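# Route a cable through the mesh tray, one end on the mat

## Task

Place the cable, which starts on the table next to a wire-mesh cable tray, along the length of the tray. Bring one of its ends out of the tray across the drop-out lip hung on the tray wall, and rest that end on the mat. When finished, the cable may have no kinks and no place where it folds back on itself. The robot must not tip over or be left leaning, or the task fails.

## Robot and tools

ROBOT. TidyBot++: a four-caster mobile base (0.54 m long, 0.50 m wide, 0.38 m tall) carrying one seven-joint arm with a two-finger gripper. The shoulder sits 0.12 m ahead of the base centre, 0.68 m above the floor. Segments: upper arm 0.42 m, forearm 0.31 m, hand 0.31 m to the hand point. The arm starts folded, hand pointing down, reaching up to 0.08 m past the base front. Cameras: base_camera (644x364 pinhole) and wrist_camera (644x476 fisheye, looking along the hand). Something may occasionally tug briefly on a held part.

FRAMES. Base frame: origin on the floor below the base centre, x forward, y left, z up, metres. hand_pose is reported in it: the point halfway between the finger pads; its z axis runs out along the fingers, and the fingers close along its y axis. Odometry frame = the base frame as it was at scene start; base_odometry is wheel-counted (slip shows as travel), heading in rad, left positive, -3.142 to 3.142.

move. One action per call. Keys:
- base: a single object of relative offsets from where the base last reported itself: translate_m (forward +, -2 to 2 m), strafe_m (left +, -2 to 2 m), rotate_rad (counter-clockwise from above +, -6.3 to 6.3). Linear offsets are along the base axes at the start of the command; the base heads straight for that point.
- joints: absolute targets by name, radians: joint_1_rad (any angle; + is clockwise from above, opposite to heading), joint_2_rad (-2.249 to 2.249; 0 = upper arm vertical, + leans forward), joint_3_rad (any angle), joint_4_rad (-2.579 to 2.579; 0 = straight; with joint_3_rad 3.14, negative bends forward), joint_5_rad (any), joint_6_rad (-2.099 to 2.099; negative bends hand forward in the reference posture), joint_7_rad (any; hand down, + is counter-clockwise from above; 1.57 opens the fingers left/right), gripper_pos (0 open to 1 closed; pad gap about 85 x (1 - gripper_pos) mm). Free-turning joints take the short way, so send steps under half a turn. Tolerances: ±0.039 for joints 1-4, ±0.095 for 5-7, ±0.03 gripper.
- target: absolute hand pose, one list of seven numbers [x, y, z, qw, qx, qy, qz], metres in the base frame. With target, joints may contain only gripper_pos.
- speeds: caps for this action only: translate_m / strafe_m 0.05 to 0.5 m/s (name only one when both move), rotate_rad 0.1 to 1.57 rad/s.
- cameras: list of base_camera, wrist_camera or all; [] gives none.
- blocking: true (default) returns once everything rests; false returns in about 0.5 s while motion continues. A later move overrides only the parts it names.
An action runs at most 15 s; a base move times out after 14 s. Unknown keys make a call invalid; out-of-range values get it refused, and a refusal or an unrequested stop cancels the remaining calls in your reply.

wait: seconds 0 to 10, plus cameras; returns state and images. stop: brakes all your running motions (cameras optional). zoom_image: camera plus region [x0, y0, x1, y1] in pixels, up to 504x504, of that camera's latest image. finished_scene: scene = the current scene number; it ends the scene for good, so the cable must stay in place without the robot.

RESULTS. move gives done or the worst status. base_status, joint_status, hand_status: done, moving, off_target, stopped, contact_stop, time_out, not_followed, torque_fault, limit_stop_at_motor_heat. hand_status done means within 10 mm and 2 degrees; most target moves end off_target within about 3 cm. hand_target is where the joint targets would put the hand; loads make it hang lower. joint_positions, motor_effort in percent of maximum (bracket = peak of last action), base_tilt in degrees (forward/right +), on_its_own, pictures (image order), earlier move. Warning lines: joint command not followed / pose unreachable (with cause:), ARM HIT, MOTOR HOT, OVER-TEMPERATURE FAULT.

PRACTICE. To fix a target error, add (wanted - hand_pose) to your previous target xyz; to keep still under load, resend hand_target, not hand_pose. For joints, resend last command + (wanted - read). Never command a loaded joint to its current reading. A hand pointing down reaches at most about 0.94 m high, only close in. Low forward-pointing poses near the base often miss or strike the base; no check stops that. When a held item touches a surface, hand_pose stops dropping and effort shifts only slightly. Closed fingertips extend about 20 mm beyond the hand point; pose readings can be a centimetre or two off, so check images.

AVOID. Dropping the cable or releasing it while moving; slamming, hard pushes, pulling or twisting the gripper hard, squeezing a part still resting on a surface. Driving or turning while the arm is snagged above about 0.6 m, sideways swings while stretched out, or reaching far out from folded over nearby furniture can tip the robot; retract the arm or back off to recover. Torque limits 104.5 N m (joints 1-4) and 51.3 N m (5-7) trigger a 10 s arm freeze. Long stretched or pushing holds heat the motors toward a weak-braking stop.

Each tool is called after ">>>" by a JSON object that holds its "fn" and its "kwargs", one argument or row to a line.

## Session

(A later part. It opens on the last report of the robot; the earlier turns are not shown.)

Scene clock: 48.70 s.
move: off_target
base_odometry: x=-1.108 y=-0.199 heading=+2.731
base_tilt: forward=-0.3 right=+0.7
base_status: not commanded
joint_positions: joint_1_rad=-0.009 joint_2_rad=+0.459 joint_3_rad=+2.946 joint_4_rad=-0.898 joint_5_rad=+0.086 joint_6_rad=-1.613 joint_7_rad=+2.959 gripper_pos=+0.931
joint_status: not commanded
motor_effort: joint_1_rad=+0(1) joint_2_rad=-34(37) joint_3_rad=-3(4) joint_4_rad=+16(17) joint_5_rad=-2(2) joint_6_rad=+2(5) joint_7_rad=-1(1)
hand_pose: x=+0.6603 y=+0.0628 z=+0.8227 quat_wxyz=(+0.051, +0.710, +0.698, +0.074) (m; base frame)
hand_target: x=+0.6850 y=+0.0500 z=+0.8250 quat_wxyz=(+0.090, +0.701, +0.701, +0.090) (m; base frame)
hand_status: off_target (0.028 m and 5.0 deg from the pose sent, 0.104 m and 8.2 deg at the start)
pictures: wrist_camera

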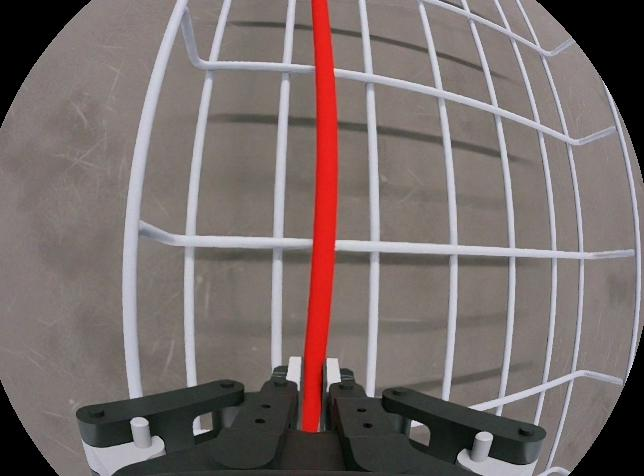

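>>> {"fn": "move", "kwargs": {
  "joints": {"gripper_pos":0.3},
  "cameras": []
}}

>>> {"fn": "move", "kwargs": {
  "target": [0.63,0.05,0.92,0.12,0.697,0.697,0.12],
  "cameras": ["wrist_camera"]
}}

>>> {"fn": "move", "kwargs": {
  "base": {"strafe_m":-0.5},
  "cameras": []
}}

>>> {"fn": "move", "kwargs": {
  "target": [0.46,0.05,0.80,0.035,0.706,0.706,0.035],
  "cameras": ["wrist_camera"]
}}

Scene clock: 49.77 s.
move: done
base_odometry: x=-1.108 y=-0.199 heading=+2.731
base_tilt: forward=-0.3 right=+0.6
base_status: not commanded
joint_positions: joint_1_rad=-0.007 joint_2_rad=+0.459 joint_3_rad=+2.944 joint_4_rad=-0.897 joint_5_rad=+0.086 joint_6_rad=-1.587 joint_7_rad=+2.959 gripper_pos=+0.300
joint_status: all done
motor_effort: joint_1_rad=+0(1) joint_2_rad=-36(38) joint_3_rad=-3(4) joint_4_rad=+14(16) joint_5_rad=-2(3) joint_6_rad=-2(6) joint_7_rad=-1(2)
hand_pose: x=+0.6679 y=+0.0642 z=+0.8242 quat_wxyz=(+0.057, +0.709, +0.698, +0.084) (m; base frame)
hand_target: x=+0.6850 y=+0.0500 z=+0.8250 quat_wxyz=(+0.090, +0.701, +0.701, +0.090) (m; base frame)
hand_status: not commanded
pictures: none
No camera images: "cameras" was empty.

Scene clock: 51.10 s.
move: off_target
base_odometry: x=-1.108 y=-0.199 heading=+2.731
base_tilt: forward=-0.3 right=+0.5
base_status: not commanded
joint_positions: joint_1_rad=-0.007 joint_2_rad=+0.306 joint_3_rad=+2.945 joint_4_rad=-0.866 joint_5_rad=+0.086 joint_6_rad=-1.611 joint_7_rad=+2.959 gripper_pos=+0.300
joint_status: not commanded
motor_effort: joint_1_rad=+0(1) joint_2_rad=-30(39) joint_3_rad=-2(3) joint_4_rad=+16(17) joint_5_rad=-1(2) joint_6_rad=+3(4) joint_7_rad=-1(1)
hand_pose: x=+0.6387 y=+0.0625 z=+0.9162 quat_wxyz=(+0.112, +0.702, +0.689, +0.142) (m; base frame)
hand_target: x=+0.6300 y=+0.0500 z=+0.9200 quat_wxyz=(+0.120, +0.697, +0.697, +0.120) (m; base frame)
hand_status: off_target (0.016 m and 2.8 deg from the pose sent, 0.104 m and 8.4 deg at the start)
pictures: wrist_camera

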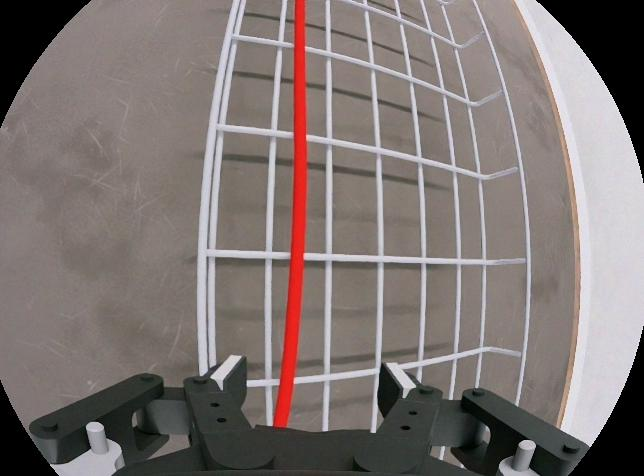

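Scene clock: 53.40 s.
move: done
base_odometry: x=-0.909 y=+0.259 heading=+2.731
base_tilt: forward=-0.3 right=+0.6
base_status: done
joint_positions: joint_1_rad=-0.009 joint_2_rad=+0.306 joint_3_rad=+2.954 joint_4_rad=-0.866 joint_5_rad=+0.086 joint_6_rad=-1.611 joint_7_rad=+2.959 gripper_pos=+0.300
joint_status: not commanded
motor_effort: joint_1_rad=+0(3) joint_2_rad=-30(30) joint_3_rad=-1(4) joint_4_rad=+16(16) joint_5_rad=-1(3) joint_6_rad=+3(4) joint_7_rad=-1(2)
hand_pose: x=+0.6392 y=+0.0597 z=+0.9160 quat_wxyz=(+0.114, +0.704, +0.687, +0.141) (m; base frame)
hand_target: x=+0.6300 y=+0.0500 z=+0.9200 quat_wxyz=(+0.120, +0.697, +0.697, +0.120) (m; base frame)
hand_status: not commanded
pictures: none
No camera images: "cameras" was empty.

Scene clock: 55.37 s.
move: off_target
base_odometry: x=-0.909 y=+0.259 heading=+2.731
base_tilt: forward=-0.4 right=+0.7
base_status: not commanded
joint_positions: joint_1_rad=-0.077 joint_2_rad=+0.023 joint_3_rad=+3.067 joint_4_rad=-1.530 joint_5_rad=+0.086 joint_6_rad=-1.582 joint_7_rad=+2.959 gripper_pos=+0.300
joint_status: not commanded
motor_effort: joint_1_rad=+0(1) joint_2_rad=-19(30) joint_3_rad=-1(2) joint_4_rad=+15(17) joint_5_rad=-1(2) joint_6_rad=+1(9) joint_7_rad=-1(1)
hand_pose: x=+0.4444 y=+0.0239 z=+0.7978 quat_wxyz=(+0.036, +0.718, +0.695, -0.022) (m; base frame)
hand_target: x=+0.4600 y=+0.0500 z=+0.8000 quat_wxyz=(+0.035, +0.706, +0.706, +0.035) (m; base frame)
hand_status: off_target (0.030 m and 6.8 deg from the pose sent, 0.214 m and 15.3 deg at the start)
pictures: wrist_camera

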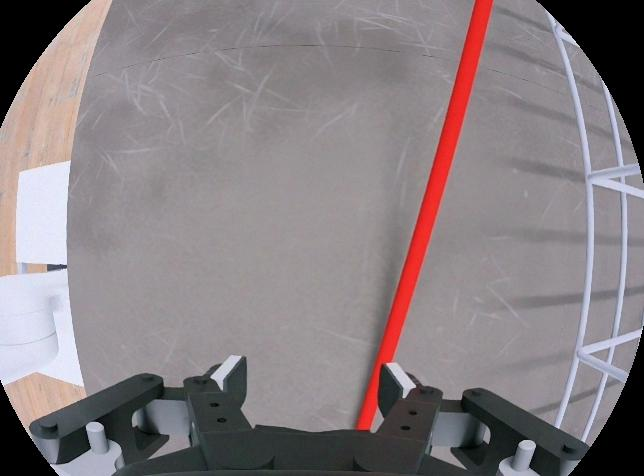

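>>> {"fn": "move", "kwargs": {
  "joints": {"gripper_pos":0.2},
  "target": [0.52,0.06,0.755,0.038,0.765,0.642,0.032],
  "cameras": ["wrist_camera"]
}}

>>> {"fn": "move", "kwargs": {
  "target": [0.525,0.06,0.737,0.038,0.765,0.642,0.032],
  "cameras": ["wrist_camera"]
}}

Scene clock: 56.63 s.
move: off_target
base_odometry: x=-0.909 y=+0.259 heading=+2.731
base_tilt: forward=-0.3 right=+0.7
base_status: not commanded
joint_positions: joint_1_rad=-0.048 joint_2_rad=+0.158 joint_3_rad=+2.985 joint_4_rad=-1.530 joint_5_rad=+0.086 joint_6_rad=-1.463 joint_7_rad=+2.803 gripper_pos=+0.200
joint_status: all done
motor_effort: joint_1_rad=+1(1) joint_2_rad=-24(26) joint_3_rad=-2(2) joint_4_rad=+15(16) joint_5_rad=-1(1) joint_6_rad=+1(1) joint_7_rad=-1(1)
hand_pose: x=+0.4904 y=+0.0488 z=+0.7508 quat_wxyz=(+0.025, +0.750, +0.661, -0.018) (m; base frame)
hand_target: x=+0.5200 y=+0.0600 z=+0.7550 quat_wxyz=(+0.038, +0.765, +0.642, +0.032) (m; base frame)
hand_status: off_target (0.032 m and 6.6 deg from the pose sent, 0.094 m and 10.2 deg at the start)
pictures: wrist_camera

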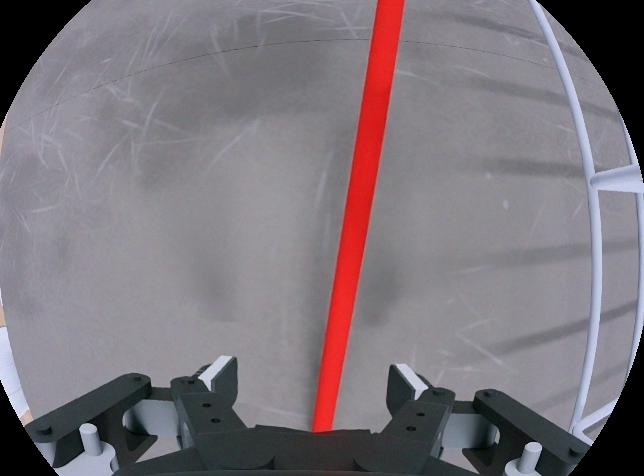

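Scene clock: 57.33 s.
move: off_target
base_odometry: x=-0.909 y=+0.259 heading=+2.731
base_tilt: forward=-0.3 right=+0.6
base_status: not commanded
joint_positions: joint_1_rad=-0.038 joint_2_rad=+0.165 joint_3_rad=+2.975 joint_4_rad=-1.547 joint_5_rad=+0.086 joint_6_rad=-1.406 joint_7_rad=+2.797 gripper_pos=+0.200
joint_status: not commanded
motor_effort: joint_1_rad=+0(1) joint_2_rad=-24(25) joint_3_rad=-1(2) joint_4_rad=+15(16) joint_5_rad=-1(2) joint_6_rad=+0(1) joint_7_rad=-1(1)
hand_pose: x=+0.5021 y=+0.0515 z=+0.7429 quat_wxyz=(+0.032, +0.751, +0.660, -0.003) (m; base frame)
hand_target: x=+0.5250 y=+0.0600 z=+0.7370 quat_wxyz=(+0.038, +0.765, +0.642, +0.032) (m; base frame)
hand_status: off_target (0.025 m and 4.8 deg from the pose sent, 0.039 m and 6.6 deg at the start)
pictures: wrist_camera

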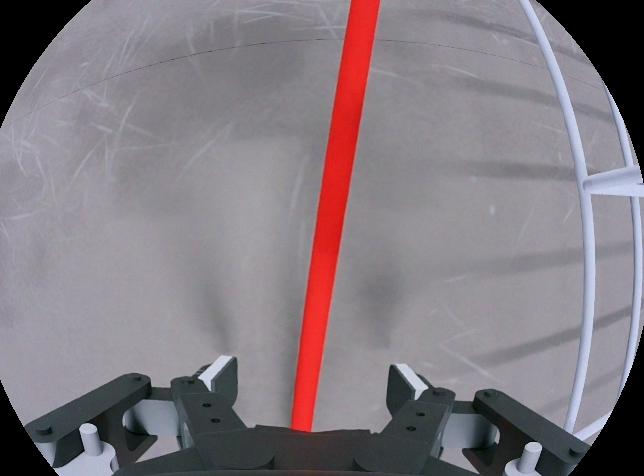

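>>> {"fn": "move", "kwargs": {
  "joints": {"gripper_pos":0.95},
  "cameras": []
}}

>>> {"fn": "move", "kwargs": {
  "target": [0.55,0.05,0.92,0.12,0.697,0.697,0.12],
  "cameras": ["wrist_camera"]
}}

>>> {"fn": "move", "kwargs": {
  "target": [0.66,0.05,0.93,0.12,0.697,0.697,0.12],
  "cameras": ["wrist_camera"]
}}

>>> {"fn": "move", "kwargs": {
  "target": [0.70,0.05,0.825,0.09,0.70,0.70,0.09],
  "cameras": ["wrist_camera"]
}}

Scene clock: 58.47 s.
move: done
base_odometry: x=-0.909 y=+0.259 heading=+2.731
base_tilt: forward=-0.3 right=+0.7
base_status: not commanded
joint_positions: joint_1_rad=-0.038 joint_2_rad=+0.165 joint_3_rad=+2.975 joint_4_rad=-1.547 joint_5_rad=+0.086 joint_6_rad=-1.406 joint_7_rad=+2.797 gripper_pos=+0.927
joint_status: all done
motor_effort: joint_1_rad=+0(1) joint_2_rad=-24(24) joint_3_rad=+0(2) joint_4_rad=+15(16) joint_5_rad=+0(2) joint_6_rad=+0(2) joint_7_rad=-1(2)
hand_pose: x=+0.5021 y=+0.0516 z=+0.7429 quat_wxyz=(+0.032, +0.751, +0.660, -0.003) (m; base frame)
hand_target: x=+0.5250 y=+0.0600 z=+0.7370 quat_wxyz=(+0.038, +0.765, +0.642, +0.032) (m; base frame)
hand_status: not commanded
pictures: none
No camera images: "cameras" was empty.

Scene clock: 60.07 s.
move: off_target
base_odometry: x=-0.909 y=+0.259 heading=+2.731
base_tilt: forward=-0.3 right=+0.7
base_status: not commanded
joint_positions: joint_1_rad=-0.038 joint_2_rad=+0.112 joint_3_rad=+3.007 joint_4_rad=-1.146 joint_5_rad=+0.086 joint_6_rad=-1.516 joint_7_rad=+2.948 gripper_pos=+0.927
joint_status: not commanded
motor_effort: joint_1_rad=+0(1) joint_2_rad=-24(27) joint_3_rad=+0(2) joint_4_rad=+17(18) joint_5_rad=+0(2) joint_6_rad=+3(4) joint_7_rad=-1(2)
hand_pose: x=+0.5731 y=+0.0497 z=+0.9077 quat_wxyz=(+0.133, +0.707, +0.682, +0.131) (m; base frame)
hand_target: x=+0.5500 y=+0.0500 z=+0.9200 quat_wxyz=(+0.120, +0.697, +0.697, +0.120) (m; base frame)
hand_status: off_target (0.026 m and 2.8 deg from the pose sent, 0.183 m and 18.9 deg at the start)
pictures: wrist_camera

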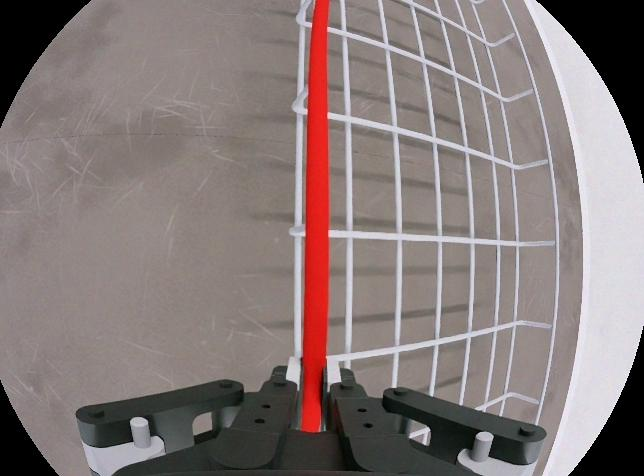

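Scene clock: 61.73 s.
move: off_target
base_odometry: x=-0.909 y=+0.259 heading=+2.731
base_tilt: forward=-0.3 right=+0.6
base_status: not commanded
joint_positions: joint_1_rad=-0.038 joint_2_rad=+0.407 joint_3_rad=+2.996 joint_4_rad=-0.680 joint_5_rad=+0.086 joint_6_rad=-1.670 joint_7_rad=+2.964 gripper_pos=+0.927
joint_status: not commanded
motor_effort: joint_1_rad=+0(1) joint_2_rad=-33(34) joint_3_rad=-2(3) joint_4_rad=+16(18) joint_5_rad=-2(2) joint_6_rad=+5(5) joint_7_rad=-1(2)
hand_pose: x=+0.6762 y=+0.0569 z=+0.9282 quat_wxyz=(+0.121, +0.708, +0.679, +0.151) (m; base frame)
hand_target: x=+0.6600 y=+0.0500 z=+0.9300 quat_wxyz=(+0.120, +0.697, +0.697, +0.120) (m; base frame)
hand_status: off_target (0.018 m and 4.3 deg from the pose sent, 0.090 m and 2.8 deg at the start)
pictures: wrist_camera

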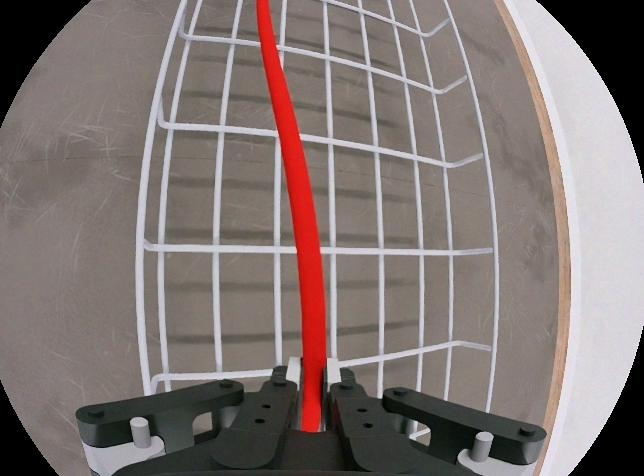

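Scene clock: 62.93 s.
move: off_target
base_odometry: x=-0.909 y=+0.259 heading=+2.731
base_tilt: forward=-0.4 right=+0.6
base_status: not commanded
joint_positions: joint_1_rad=-0.020 joint_2_rad=+0.506 joint_3_rad=+2.957 joint_4_rad=-0.826 joint_5_rad=+0.086 joint_6_rad=-1.638 joint_7_rad=+2.964 gripper_pos=+0.927
joint_status: not commanded
motor_effort: joint_1_rad=+0(1) joint_2_rad=-36(39) joint_3_rad=-3(4) joint_4_rad=+16(17) joint_5_rad=-2(2) joint_6_rad=+2(5) joint_7_rad=-1(1)
hand_pose: x=+0.6760 y=+0.0640 z=+0.8207 quat_wxyz=(+0.049, +0.710, +0.698, +0.074) (m; base frame)
hand_target: x=+0.7000 y=+0.0500 z=+0.8250 quat_wxyz=(+0.090, +0.701, +0.701, +0.090) (m; base frame)
hand_status: off_target (0.028 m and 5.2 deg from the pose sent, 0.106 m and 8.2 deg at the start)
pictures: wrist_camera

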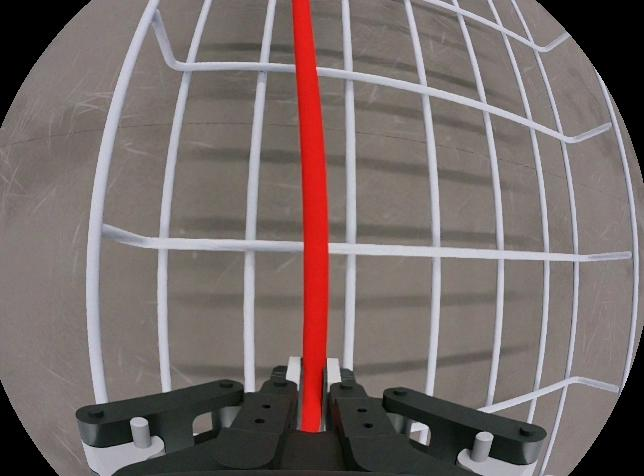

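>>> {"fn": "move", "kwargs": {
  "joints": {"gripper_pos":0.3},
  "cameras": []
}}

>>> {"fn": "move", "kwargs": {
  "target": [0.63,0.05,0.92,0.12,0.697,0.697,0.12],
  "cameras": []
}}

>>> {"fn": "move", "kwargs": {
  "base": {"strafe_m":-0.5},
  "cameras": ["wrist_camera"]
}}

>>> {"fn": "move", "kwargs": {
  "target": [0.46,0.05,0.80,0.038,0.765,0.642,0.032],
  "cameras": ["wrist_camera"]
}}

Scene clock: 64.33 s.
move: done
base_odometry: x=-0.909 y=+0.259 heading=+2.731
base_tilt: forward=-0.3 right=+0.7
base_status: not commanded
joint_positions: joint_1_rad=-0.020 joint_2_rad=+0.506 joint_3_rad=+2.954 joint_4_rad=-0.826 joint_5_rad=+0.086 joint_6_rad=-1.638 joint_7_rad=+2.964 gripper_pos=+0.300
joint_status: all done
motor_effort: joint_1_rad=+0(1) joint_2_rad=-36(37) joint_3_rad=-3(3) joint_4_rad=+16(16) joint_5_rad=-1(2) joint_6_rad=+2(3) joint_7_rad=-1(2)
hand_pose: x=+0.6758 y=+0.0653 z=+0.8208 quat_wxyz=(+0.048, +0.709, +0.699, +0.074) (m; base frame)
hand_target: x=+0.7000 y=+0.0500 z=+0.8250 quat_wxyz=(+0.090, +0.701, +0.701, +0.090) (m; base frame)
hand_status: not commanded
pictures: none
No camera images: "cameras" was empty.

Scene clock: 65.73 s.
move: off_target
base_odometry: x=-0.909 y=+0.259 heading=+2.731
base_tilt: forward=-0.3 right=+0.5
base_status: not commanded
joint_positions: joint_1_rad=-0.020 joint_2_rad=+0.306 joint_3_rad=+2.954 joint_4_rad=-0.832 joint_5_rad=+0.086 joint_6_rad=-1.638 joint_7_rad=+2.964 gripper_pos=+0.300
joint_status: not commanded
motor_effort: joint_1_rad=+1(1) joint_2_rad=-29(40) joint_3_rad=-2(3) joint_4_rad=+16(17) joint_5_rad=-1(2) joint_6_rad=+3(5) joint_7_rad=-1(1)
hand_pose: x=+0.6361 y=+0.0645 z=+0.9266 quat_wxyz=(+0.115, +0.699, +0.691, +0.144) (m; base frame)
hand_target: x=+0.6300 y=+0.0500 z=+0.9200 quat_wxyz=(+0.120, +0.697, +0.697, +0.120) (m; base frame)
hand_status: off_target (0.017 m and 2.9 deg from the pose sent, 0.110 m and 9.8 deg at the start)
pictures: none
No camera images: "cameras" was empty.

Scene clock: 68.03 s.
move: done
base_odometry: x=-0.709 y=+0.718 heading=+2.731
base_tilt: forward=-0.3 right=+0.6
base_status: done
joint_positions: joint_1_rad=-0.012 joint_2_rad=+0.306 joint_3_rad=+2.957 joint_4_rad=-0.832 joint_5_rad=+0.086 joint_6_rad=-1.638 joint_7_rad=+2.964 gripper_pos=+0.300
joint_status: not commanded
motor_effort: joint_1_rad=+1(4) joint_2_rad=-29(30) joint_3_rad=-2(4) joint_4_rad=+16(16) joint_5_rad=-1(2) joint_6_rad=+3(4) joint_7_rad=-1(1)
hand_pose: x=+0.6367 y=+0.0592 z=+0.9266 quat_wxyz=(+0.116, +0.702, +0.688, +0.143) (m; base frame)
hand_target: x=+0.6300 y=+0.0500 z=+0.9200 quat_wxyz=(+0.120, +0.697, +0.697, +0.120) (m; base frame)
hand_status: not commanded
pictures: wrist_camera

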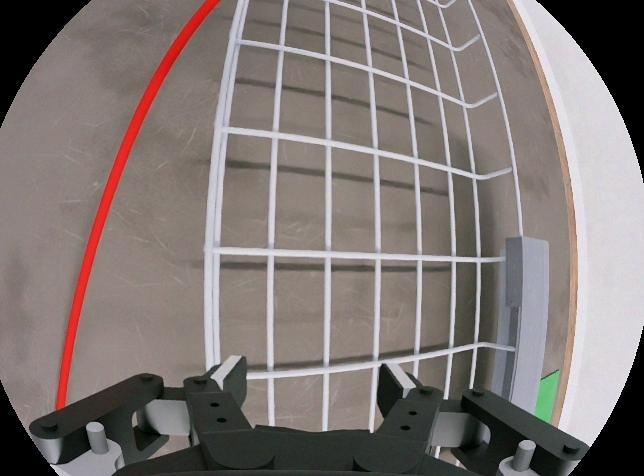

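Scene clock: 70.00 s.
move: off_target
base_odometry: x=-0.709 y=+0.718 heading=+2.731
base_tilt: forward=-0.4 right=+0.7
base_status: not commanded
joint_positions: joint_1_rad=-0.084 joint_2_rad=+0.027 joint_3_rad=+3.056 joint_4_rad=-1.526 joint_5_rad=+0.086 joint_6_rad=-1.589 joint_7_rad=+2.836 gripper_pos=+0.300
joint_status: not commanded
motor_effort: joint_1_rad=+1(1) joint_2_rad=-19(30) joint_3_rad=+0(2) joint_4_rad=+15(16) joint_5_rad=-1(2) joint_6_rad=+0(4) joint_7_rad=-1(1)
hand_pose: x=+0.4429 y=+0.0291 z=+0.7978 quat_wxyz=(+0.036, +0.754, +0.656, -0.022) (m; base frame)
hand_target: x=+0.4600 y=+0.0500 z=+0.8000 quat_wxyz=(+0.038, +0.765, +0.642, +0.032) (m; base frame)
hand_status: off_target (0.027 m and 6.6 deg from the pose sent, 0.218 m and 17.9 deg at the start)
pictures: wrist_camera

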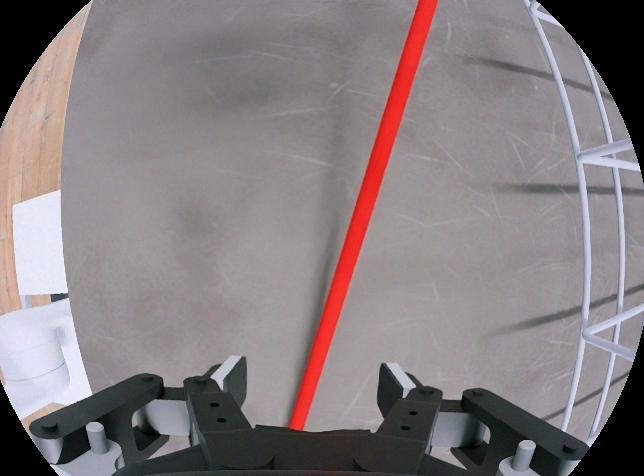

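>>> {"fn": "move", "kwargs": {
  "joints": {"gripper_pos":0.2},
  "target": [0.455,0.05,0.755,0.041,0.818,0.573,0.028],
  "cameras": ["wrist_camera"]
}}

>>> {"fn": "move", "kwargs": {
  "target": [0.46,0.05,0.737,0.041,0.818,0.573,0.028],
  "cameras": ["wrist_camera"]
}}

Scene clock: 71.50 s.
move: off_target
base_odometry: x=-0.709 y=+0.718 heading=+2.731
base_tilt: forward=-0.2 right=+0.6
base_status: not commanded
joint_positions: joint_1_rad=-0.092 joint_2_rad=+0.024 joint_3_rad=+3.056 joint_4_rad=-1.672 joint_5_rad=+0.086 joint_6_rad=-1.456 joint_7_rad=+2.635 gripper_pos=+0.200
joint_status: all done
motor_effort: joint_1_rad=+0(1) joint_2_rad=-19(20) joint_3_rad=-1(2) joint_4_rad=+15(16) joint_5_rad=+0(2) joint_6_rad=+0(2) joint_7_rad=-1(1)
hand_pose: x=+0.4362 y=+0.0310 z=+0.7527 quat_wxyz=(+0.035, +0.810, +0.585, -0.023) (m; base frame)
hand_target: x=+0.4550 y=+0.0500 z=+0.7550 quat_wxyz=(+0.041, +0.818, +0.573, +0.028) (m; base frame)
hand_status: off_target (0.027 m and 6.1 deg from the pose sent, 0.049 m and 13.4 deg at the start)
pictures: wrist_camera

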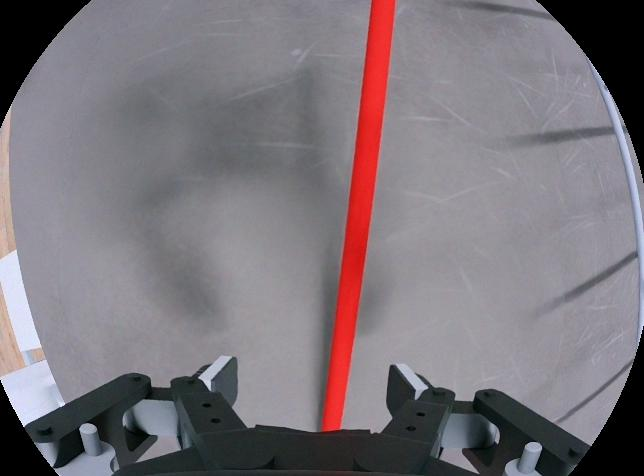

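Scene clock: 72.20 s.
move: off_target
base_odometry: x=-0.709 y=+0.718 heading=+2.731
base_tilt: forward=-0.3 right=+0.6
base_status: not commanded
joint_positions: joint_1_rad=-0.092 joint_2_rad=+0.024 joint_3_rad=+3.056 joint_4_rad=-1.713 joint_5_rad=+0.086 joint_6_rad=-1.394 joint_7_rad=+2.631 gripper_pos=+0.200
joint_status: not commanded
motor_effort: joint_1_rad=+0(1) joint_2_rad=-18(19) joint_3_rad=-1(2) joint_4_rad=+15(16) joint_5_rad=+0(1) joint_6_rad=+1(1) joint_7_rad=-1(1)
hand_pose: x=+0.4407 y=+0.0321 z=+0.7400 quat_wxyz=(+0.039, +0.809, +0.586, -0.014) (m; base frame)
hand_target: x=+0.4600 y=+0.0500 z=+0.7370 quat_wxyz=(+0.041, +0.818, +0.573, +0.028) (m; base frame)
hand_status: off_target (0.026 m and 5.1 deg from the pose sent, 0.034 m and 6.1 deg at the start)
pictures: wrist_camera

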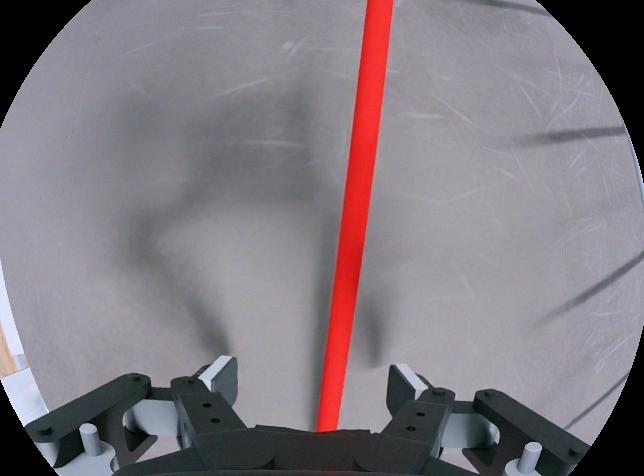

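>>> {"fn": "move", "kwargs": {
  "joints": {"gripper_pos":0.95},
  "cameras": []
}}

>>> {"fn": "move", "kwargs": {
  "target": [0.50,0.05,0.92,0.12,0.697,0.697,0.12],
  "cameras": ["wrist_camera"]
}}

>>> {"fn": "move", "kwargs": {
  "target": [0.65,0.05,0.935,0.12,0.697,0.697,0.12],
  "cameras": ["wrist_camera"]
}}

Scene clock: 73.30 s.
move: done
base_odometry: x=-0.709 y=+0.718 heading=+2.731
base_tilt: forward=-0.4 right=+0.6
base_status: not commanded
joint_positions: joint_1_rad=-0.092 joint_2_rad=+0.024 joint_3_rad=+3.056 joint_4_rad=-1.713 joint_5_rad=+0.086 joint_6_rad=-1.394 joint_7_rad=+2.631 gripper_pos=+0.927
joint_status: all done
motor_effort: joint_1_rad=+0(1) joint_2_rad=-18(19) joint_3_rad=-1(2) joint_4_rad=+15(16) joint_5_rad=+0(1) joint_6_rad=+0(1) joint_7_rad=-1(1)
hand_pose: x=+0.4408 y=+0.0322 z=+0.7400 quat_wxyz=(+0.040, +0.810, +0.585, -0.013) (m; base frame)
hand_target: x=+0.4600 y=+0.0500 z=+0.7370 quat_wxyz=(+0.041, +0.818, +0.573, +0.028) (m; base frame)
hand_status: not commanded
pictures: none
No camera images: "cameras" was empty.

Scene clock: 74.97 s.
move: off_target
base_odometry: x=-0.709 y=+0.718 heading=+2.731
base_tilt: forward=-0.3 right=+0.6
base_status: not commanded
joint_positions: joint_1_rad=-0.115 joint_2_rad=-0.009 joint_3_rad=+3.086 joint_4_rad=-1.271 joint_5_rad=+0.086 joint_6_rad=-1.510 joint_7_rad=+2.936 gripper_pos=+0.927
joint_status: not commanded
motor_effort: joint_1_rad=+0(1) joint_2_rad=-19(21) joint_3_rad=+0(2) joint_4_rad=+17(18) joint_5_rad=+0(2) joint_6_rad=+4(4) joint_7_rad=-1(1)
hand_pose: x=+0.5248 y=+0.0441 z=+0.9088 quat_wxyz=(+0.139, +0.710, +0.678, +0.128) (m; base frame)
hand_target: x=+0.5000 y=+0.0500 z=+0.9200 quat_wxyz=(+0.120, +0.697, +0.697, +0.120) (m; base frame)
hand_status: off_target (0.028 m and 3.5 deg from the pose sent, 0.190 m and 25.5 deg at the start)
pictures: wrist_camera

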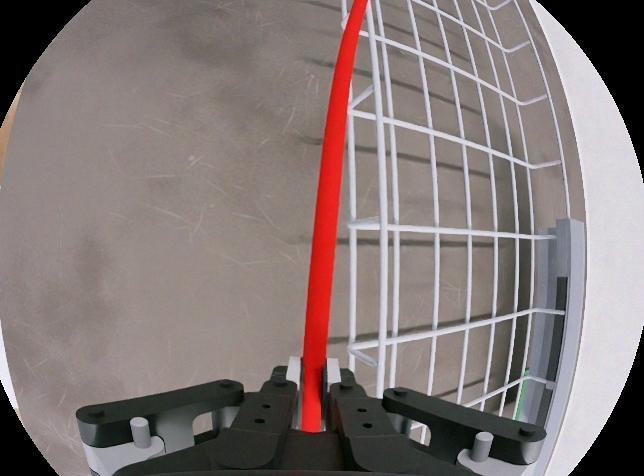

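Scene clock: 76.77 s.
move: off_target
base_odometry: x=-0.709 y=+0.718 heading=+2.731
base_tilt: forward=-0.3 right=+0.6
base_status: not commanded
joint_positions: joint_1_rad=-0.054 joint_2_rad=+0.384 joint_3_rad=+2.994 joint_4_rad=-0.699 joint_5_rad=+0.086 joint_6_rad=-1.670 joint_7_rad=+2.963 gripper_pos=+0.927
joint_status: not commanded
motor_effort: joint_1_rad=+0(1) joint_2_rad=-32(34) joint_3_rad=-2(3) joint_4_rad=+16(18) joint_5_rad=-1(2) joint_6_rad=+4(5) joint_7_rad=-1(1)
hand_pose: x=+0.6666 y=+0.0662 z=+0.9331 quat_wxyz=(+0.121, +0.702, +0.685, +0.152) (m; base frame)
hand_target: x=+0.6500 y=+0.0500 z=+0.9350 quat_wxyz=(+0.120, +0.697, +0.697, +0.120) (m; base frame)
hand_status: off_target (0.023 m and 4.0 deg from the pose sent, 0.128 m and 3.5 deg at the start)
pictures: wrist_camera

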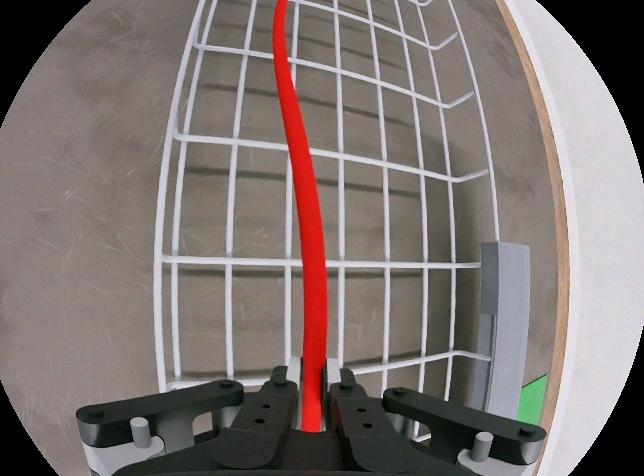

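>>> {"fn": "move", "kwargs": {
  "target": [0.625,0.07,0.945,0.146,0.536,0.826,0.095],
  "cameras": ["wrist_camera"]
}}

Scene clock: 78.37 s.
move: off_target
base_odometry: x=-0.709 y=+0.718 heading=+2.731
base_tilt: forward=-0.3 right=+0.6
base_status: not commanded
joint_positions: joint_1_rad=-0.054 joint_2_rad=+0.350 joint_3_rad=+2.924 joint_4_rad=-0.720 joint_5_rad=+0.100 joint_6_rad=-1.671 joint_7_rad=+3.321 gripper_pos=+0.927
joint_status: not commanded
motor_effort: joint_1_rad=+0(1) joint_2_rad=-31(34) joint_3_rad=-2(3) joint_4_rad=+16(16) joint_5_rad=-1(3) joint_6_rad=+3(5) joint_7_rad=-1(1)
hand_pose: x=+0.6498 y=+0.0900 z=+0.9448 quat_wxyz=(+0.145, +0.544, +0.814, +0.141) (m; base frame)
hand_target: x=+0.6250 y=+0.0700 z=+0.9450 quat_wxyz=(+0.146, +0.536, +0.826, +0.095) (m; base frame)
hand_status: off_target (0.032 m and 5.5 deg from the pose sent, 0.043 m and 26.0 deg at the start)
pictures: wrist_camera

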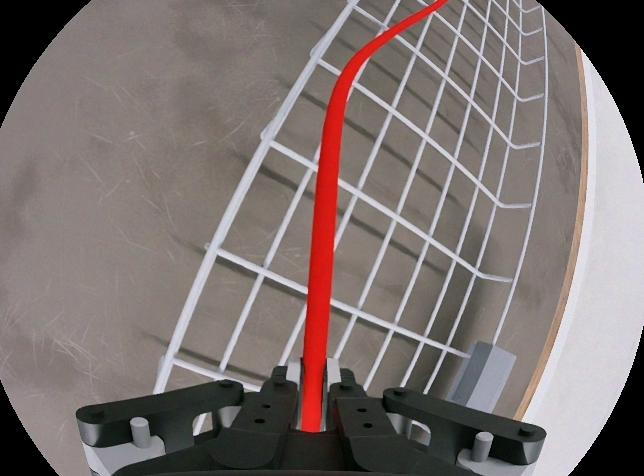

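>>> {"fn": "move", "kwargs": {
  "base": {"translate_m":0.03,"strafe_m":-0.06},
  "cameras": ["wrist_camera"]
}}

>>> {"fn": "move", "kwargs": {
  "target": [0.635,0.05,0.945,0.151,0.475,0.862,0.085],
  "cameras": ["wrist_camera"]
}}

Scene clock: 79.80 s.
move: done
base_odometry: x=-0.712 y=+0.785 heading=+2.731
base_tilt: forward=-0.3 right=+0.6
base_status: done
joint_positions: joint_1_rad=-0.050 joint_2_rad=+0.349 joint_3_rad=+2.920 joint_4_rad=-0.720 joint_5_rad=+0.101 joint_6_rad=-1.671 joint_7_rad=+3.321 gripper_pos=+0.927
joint_status: not commanded
motor_effort: joint_1_rad=+0(3) joint_2_rad=-31(34) joint_3_rad=-3(3) joint_4_rad=+16(16) joint_5_rad=-2(2) joint_6_rad=+5(5) joint_7_rad=-1(1)
hand_pose: x=+0.6498 y=+0.0892 z=+0.9450 quat_wxyz=(+0.145, +0.545, +0.814, +0.141) (m; base frame)
hand_target: x=+0.6250 y=+0.0700 z=+0.9450 quat_wxyz=(+0.146, +0.536, +0.826, +0.095) (m; base frame)
hand_status: not commanded
pictures: wrist_camera

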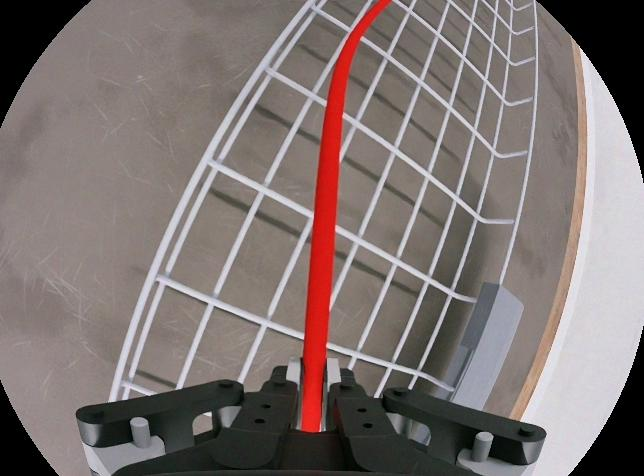

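Scene clock: 80.87 s.
move: off_target
base_odometry: x=-0.712 y=+0.785 heading=+2.731
base_tilt: forward=-0.3 right=+0.8
base_status: not commanded
joint_positions: joint_1_rad=-0.012 joint_2_rad=+0.353 joint_3_rad=+2.906 joint_4_rad=-0.712 joint_5_rad=+0.101 joint_6_rad=-1.677 joint_7_rad=+3.512 gripper_pos=+0.927
joint_status: not commanded
motor_effort: joint_1_rad=+0(2) joint_2_rad=-31(32) joint_3_rad=-2(3) joint_4_rad=+16(16) joint_5_rad=-1(2) joint_6_rad=+4(5) joint_7_rad=-1(1)
hand_pose: x=+0.6519 y=+0.0745 z=+0.9462 quat_wxyz=(+0.158, +0.476, +0.856, +0.126) (m; base frame)
hand_target: x=+0.6350 y=+0.0500 z=+0.9450 quat_wxyz=(+0.151, +0.475, +0.863, +0.085) (m; base frame)
hand_status: off_target (0.030 m and 4.8 deg from the pose sent, 0.042 m and 11.6 deg at the start)
pictures: wrist_camera

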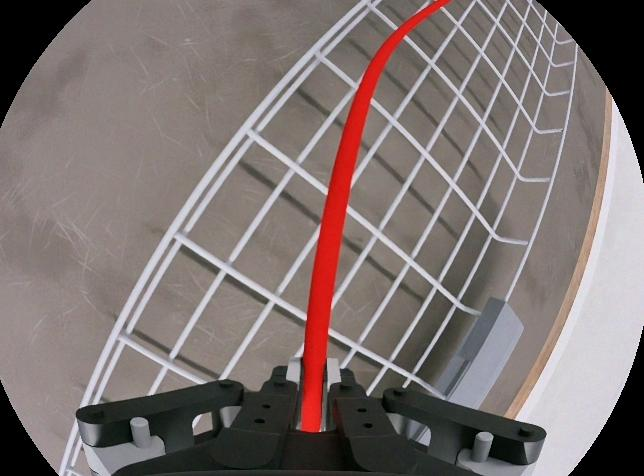

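>>> {"fn": "move", "kwargs": {
  "target": [0.64,0.05,0.945,0.160,0.362,0.916,0.060],
  "cameras": ["wrist_camera"]
}}

Scene clock: 82.07 s.
move: off_target
base_odometry: x=-0.712 y=+0.785 heading=+2.731
base_tilt: forward=-0.3 right=+0.6
base_status: not commanded
joint_positions: joint_1_rad=-0.012 joint_2_rad=+0.371 joint_3_rad=+2.882 joint_4_rad=-0.678 joint_5_rad=+0.118 joint_6_rad=-1.700 joint_7_rad=+3.768 gripper_pos=+0.927
joint_status: not commanded
motor_effort: joint_1_rad=+0(1) joint_2_rad=-32(33) joint_3_rad=-2(3) joint_4_rad=+15(16) joint_5_rad=-1(2) joint_6_rad=+3(4) joint_7_rad=+0(1)
hand_pose: x=+0.6540 y=+0.0776 z=+0.9479 quat_wxyz=(+0.170, +0.358, +0.912, +0.104) (m; base frame)
hand_target: x=+0.6400 y=+0.0500 z=+0.9450 quat_wxyz=(+0.160, +0.362, +0.916, +0.060) (m; base frame)
hand_status: off_target (0.031 m and 5.2 deg from the pose sent, 0.027 m and 16.6 deg at the start)
pictures: wrist_camera

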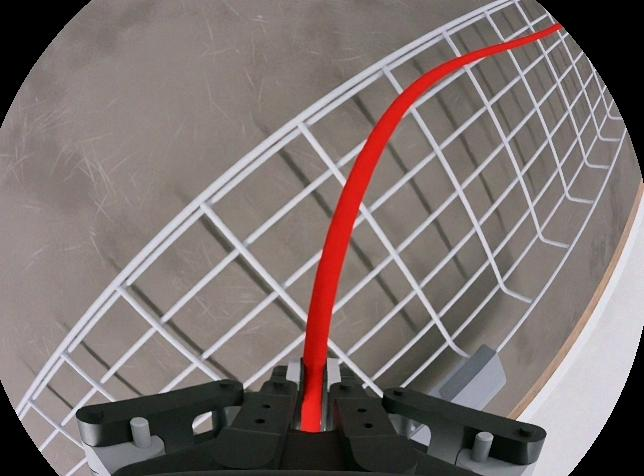

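>>> {"fn": "move", "kwargs": {
  "target": [0.655,0.05,0.87,0.12,0.367,0.921,0.045],
  "cameras": ["wrist_camera"]
}}

Scene clock: 83.33 s.
move: off_target
base_odometry: x=-0.712 y=+0.785 heading=+2.731
base_tilt: forward=-0.4 right=+0.6
base_status: not commanded
joint_positions: joint_1_rad=+0.037 joint_2_rad=+0.414 joint_3_rad=+2.837 joint_4_rad=-0.828 joint_5_rad=+0.123 joint_6_rad=-1.700 joint_7_rad=+3.768 gripper_pos=+0.927
joint_status: not commanded
motor_effort: joint_1_rad=+0(1) joint_2_rad=-33(35) joint_3_rad=-4(4) joint_4_rad=+15(17) joint_5_rad=-2(2) joint_6_rad=+2(4) joint_7_rad=-1(1)
hand_pose: x=+0.6393 y=+0.0681 z=+0.8700 quat_wxyz=(+0.088, +0.361, +0.926, +0.060) (m; base frame)
hand_target: x=+0.6550 y=+0.0500 z=+0.8700 quat_wxyz=(+0.120, +0.367, +0.921, +0.045) (m; base frame)
hand_status: off_target (0.024 m and 4.1 deg from the pose sent, 0.083 m and 9.0 deg at the start)
pictures: wrist_camera

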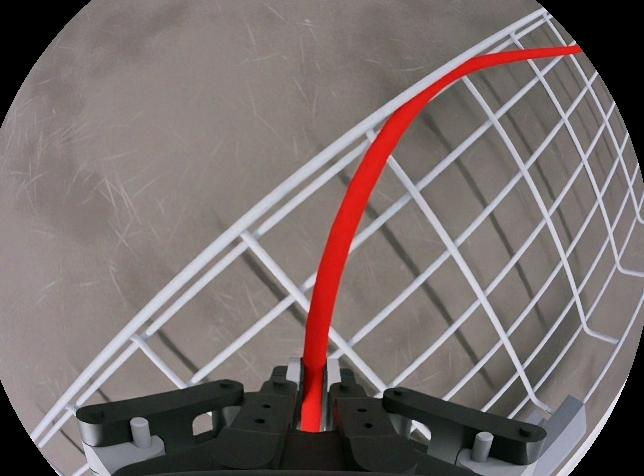

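>>> {"fn": "move", "kwargs": {
  "joints": {"gripper_pos":0.4},
  "cameras": ["wrist_camera"]
}}

>>> {"fn": "move", "kwargs": {
  "target": [0.62,0.05,0.945,0.160,0.362,0.916,0.060],
  "cameras": ["wrist_camera"]
}}

>>> {"fn": "move", "kwargs": {
  "joints": {"joint_1_rad":0,"joint_2_rad":-0.1,"joint_3_rad":3.15,"joint_4_rad":-1.2,"joint_5_rad":0,"joint_6_rad":-1.2,"joint_7_rad":1.57},
  "cameras": ["wrist_camera"]
}}

Scene clock: 84.33 s.
move: done
base_odometry: x=-0.712 y=+0.785 heading=+2.731
base_tilt: forward=-0.3 right=+0.7
base_status: not commanded
joint_positions: joint_1_rad=+0.037 joint_2_rad=+0.414 joint_3_rad=+2.833 joint_4_rad=-0.828 joint_5_rad=+0.123 joint_6_rad=-1.700 joint_7_rad=+3.768 gripper_pos=+0.400
joint_status: all done
motor_effort: joint_1_rad=+0(1) joint_2_rad=-33(33) joint_3_rad=-3(4) joint_4_rad=+16(16) joint_5_rad=-2(2) joint_6_rad=+1(3) joint_7_rad=-1(1)
hand_pose: x=+0.6389 y=+0.0697 z=+0.8702 quat_wxyz=(+0.088, +0.360, +0.927, +0.061) (m; base frame)
hand_target: x=+0.6550 y=+0.0500 z=+0.8700 quat_wxyz=(+0.120, +0.367, +0.921, +0.045) (m; base frame)
hand_status: not commanded
pictures: wrist_camera

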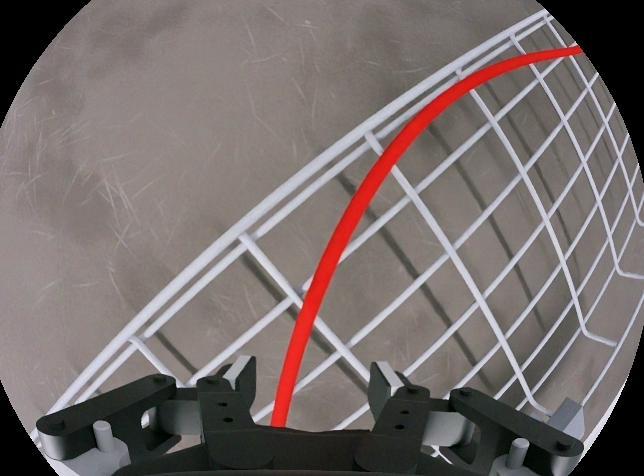

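Scene clock: 85.37 s.
move: off_target
base_odometry: x=-0.712 y=+0.785 heading=+2.731
base_tilt: forward=-0.4 right=+0.6
base_status: not commanded
joint_positions: joint_1_rad=+0.034 joint_2_rad=+0.323 joint_3_rad=+2.850 joint_4_rad=-0.766 joint_5_rad=+0.123 joint_6_rad=-1.701 joint_7_rad=+3.768 gripper_pos=+0.400
joint_status: not commanded
motor_effort: joint_1_rad=+0(1) joint_2_rad=-29(36) joint_3_rad=-2(4) joint_4_rad=+15(17) joint_5_rad=-1(2) joint_6_rad=+3(4) joint_7_rad=-1(2)
hand_pose: x=+0.6298 y=+0.0653 z=+0.9396 quat_wxyz=(+0.156, +0.363, +0.914, +0.089) (m; base frame)
hand_target: x=+0.6200 y=+0.0500 z=+0.9450 quat_wxyz=(+0.160, +0.362, +0.916, +0.060) (m; base frame)
hand_status: off_target (0.019 m and 3.4 deg from the pose sent, 0.080 m and 8.4 deg at the start)
pictures: wrist_camera

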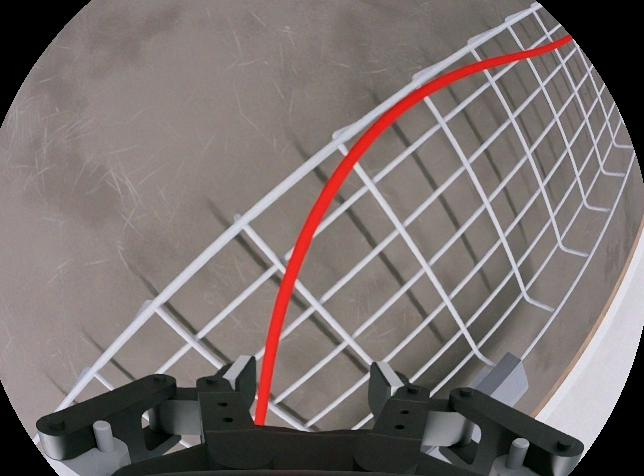

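Scene clock: 88.10 s.
move: off_target
base_odometry: x=-0.712 y=+0.785 heading=+2.731
base_tilt: forward=-0.4 right=+0.7
base_status: not commanded
joint_positions: joint_1_rad=+0.017 joint_2_rad=-0.085 joint_3_rad=+3.138 joint_4_rad=-1.185 joint_5_rad=+0.074 joint_6_rad=-1.297 joint_7_rad=+1.614 gripper_pos=+0.400
joint_status: joint_6_rad off_target (ended at -1.297, target -1.200); the others done
motor_effort: joint_1_rad=+1(2) joint_2_rad=-17(31) joint_3_rad=+0(3) joint_4_rad=+17(18) joint_5_rad=-1(2) joint_6_rad=+6(8) joint_7_rad=-1(3)
hand_pose: x=+0.5738 y=-0.0268 z=+1.0155 quat_wxyz=(+0.047, +0.931, +0.010, +0.362) (m; base frame)
hand_target: x=+0.5894 y=-0.0029 z=+1.0357 quat_wxyz=(+0.001, +0.913, -0.004, +0.409) (m; base frame)
hand_status: not commanded
pictures: wrist_camera

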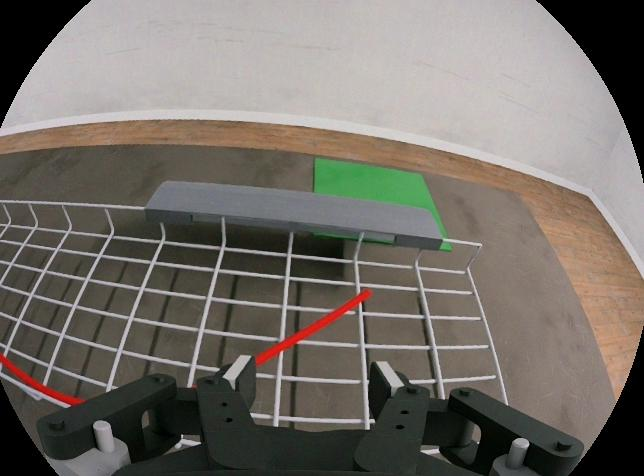

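>>> {"fn": "move", "kwargs": {
  "target": [0.68,-0.02,0.92,0.153,0.470,0.866,0.083],
  "cameras": ["wrist_camera"]
}}

Scene clock: 91.40 s.
move: off_target
base_odometry: x=-0.712 y=+0.785 heading=+2.731
base_tilt: forward=-0.3 right=+0.6
base_status: not commanded
joint_positions: joint_1_rad=+0.129 joint_2_rad=+0.446 joint_3_rad=+2.910 joint_4_rad=-0.662 joint_5_rad=+0.074 joint_6_rad=-1.633 joint_7_rad=+3.658 gripper_pos=+0.400
joint_status: not commanded
motor_effort: joint_1_rad=+0(1) joint_2_rad=-34(36) joint_3_rad=-2(3) joint_4_rad=+16(18) joint_5_rad=-2(2) joint_6_rad=+4(7) joint_7_rad=-1(1)
hand_pose: x=+0.6996 y=+0.0018 z=+0.9199 quat_wxyz=(+0.164, +0.476, +0.856, +0.120) (m; base frame)
hand_target: x=+0.6800 y=-0.0200 z=+0.9200 quat_wxyz=(+0.153, +0.470, +0.865, +0.083) (m; base frame)
hand_status: off_target (0.029 m and 4.7 deg from the pose sent, 0.143 m and 122.2 deg at the start)
pictures: wrist_camera

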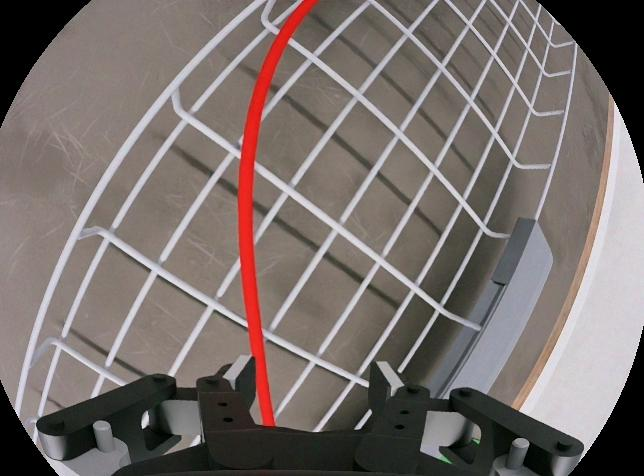

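>>> {"fn": "move", "kwargs": {
  "target": [0.68,-0.045,0.85,0.105,0.473,0.872,0.058],
  "cameras": ["wrist_camera"]
}}

Scene clock: 92.63 s.
move: off_target
base_odometry: x=-0.712 y=+0.785 heading=+2.731
base_tilt: forward=-0.3 right=+0.7
base_status: not commanded
joint_positions: joint_1_rad=+0.212 joint_2_rad=+0.481 joint_3_rad=+2.866 joint_4_rad=-0.779 joint_5_rad=+0.074 joint_6_rad=-1.634 joint_7_rad=+3.687 gripper_pos=+0.400
joint_status: not commanded
motor_effort: joint_1_rad=+1(1) joint_2_rad=-35(38) joint_3_rad=-3(4) joint_4_rad=+16(17) joint_5_rad=-2(2) joint_6_rad=+3(4) joint_7_rad=-1(1)
hand_pose: x=+0.6847 y=-0.0244 z=+0.8566 quat_wxyz=(+0.100, +0.485, +0.864, +0.089) (m; base frame)
hand_target: x=+0.6800 y=-0.0450 z=+0.8500 quat_wxyz=(+0.105, +0.473, +0.873, +0.058) (m; base frame)
hand_status: off_target (0.022 m and 3.9 deg from the pose sent, 0.086 m and 10.0 deg at the start)
pictures: wrist_camera

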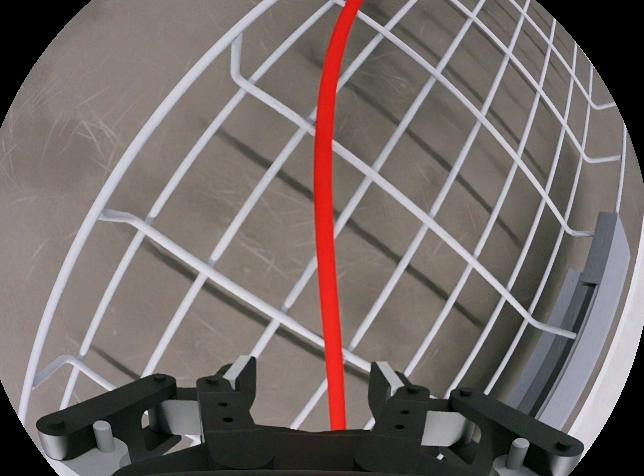

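>>> {"fn": "move", "kwargs": {
  "target": [0.71,-0.035,0.818,0.105,0.473,0.872,0.058],
  "cameras": ["wrist_camera"]
}}

Scene clock: 93.67 s.
move: off_target
base_odometry: x=-0.712 y=+0.785 heading=+2.731
base_tilt: forward=-0.3 right=+0.6
base_status: not commanded
joint_positions: joint_1_rad=+0.206 joint_2_rad=+0.547 joint_3_rad=+2.857 joint_4_rad=-0.781 joint_5_rad=+0.089 joint_6_rad=-1.633 joint_7_rad=+3.687 gripper_pos=+0.400
joint_status: not commanded
motor_effort: joint_1_rad=+1(1) joint_2_rad=-37(40) joint_3_rad=-3(4) joint_4_rad=+16(17) joint_5_rad=-2(2) joint_6_rad=+2(3) joint_7_rad=-1(1)
hand_pose: x=+0.6947 y=-0.0243 z=+0.8187 quat_wxyz=(+0.070, +0.484, +0.869, +0.075) (m; base frame)
hand_target: x=+0.7100 y=-0.0350 z=+0.8180 quat_wxyz=(+0.105, +0.473, +0.873, +0.058) (m; base frame)
hand_status: off_target (0.019 m and 4.6 deg from the pose sent, 0.047 m and 3.9 deg at the start)
pictures: wrist_camera

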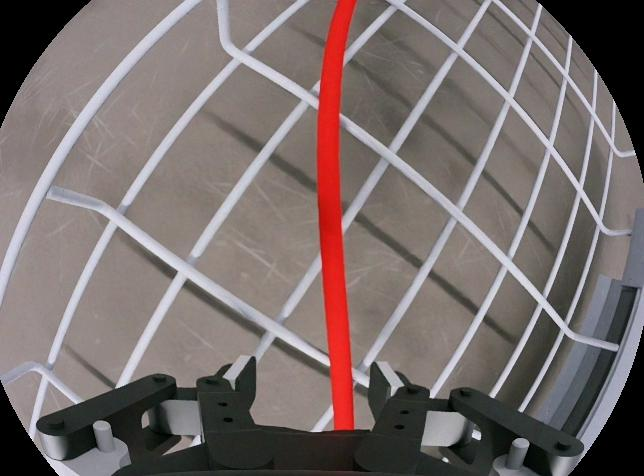

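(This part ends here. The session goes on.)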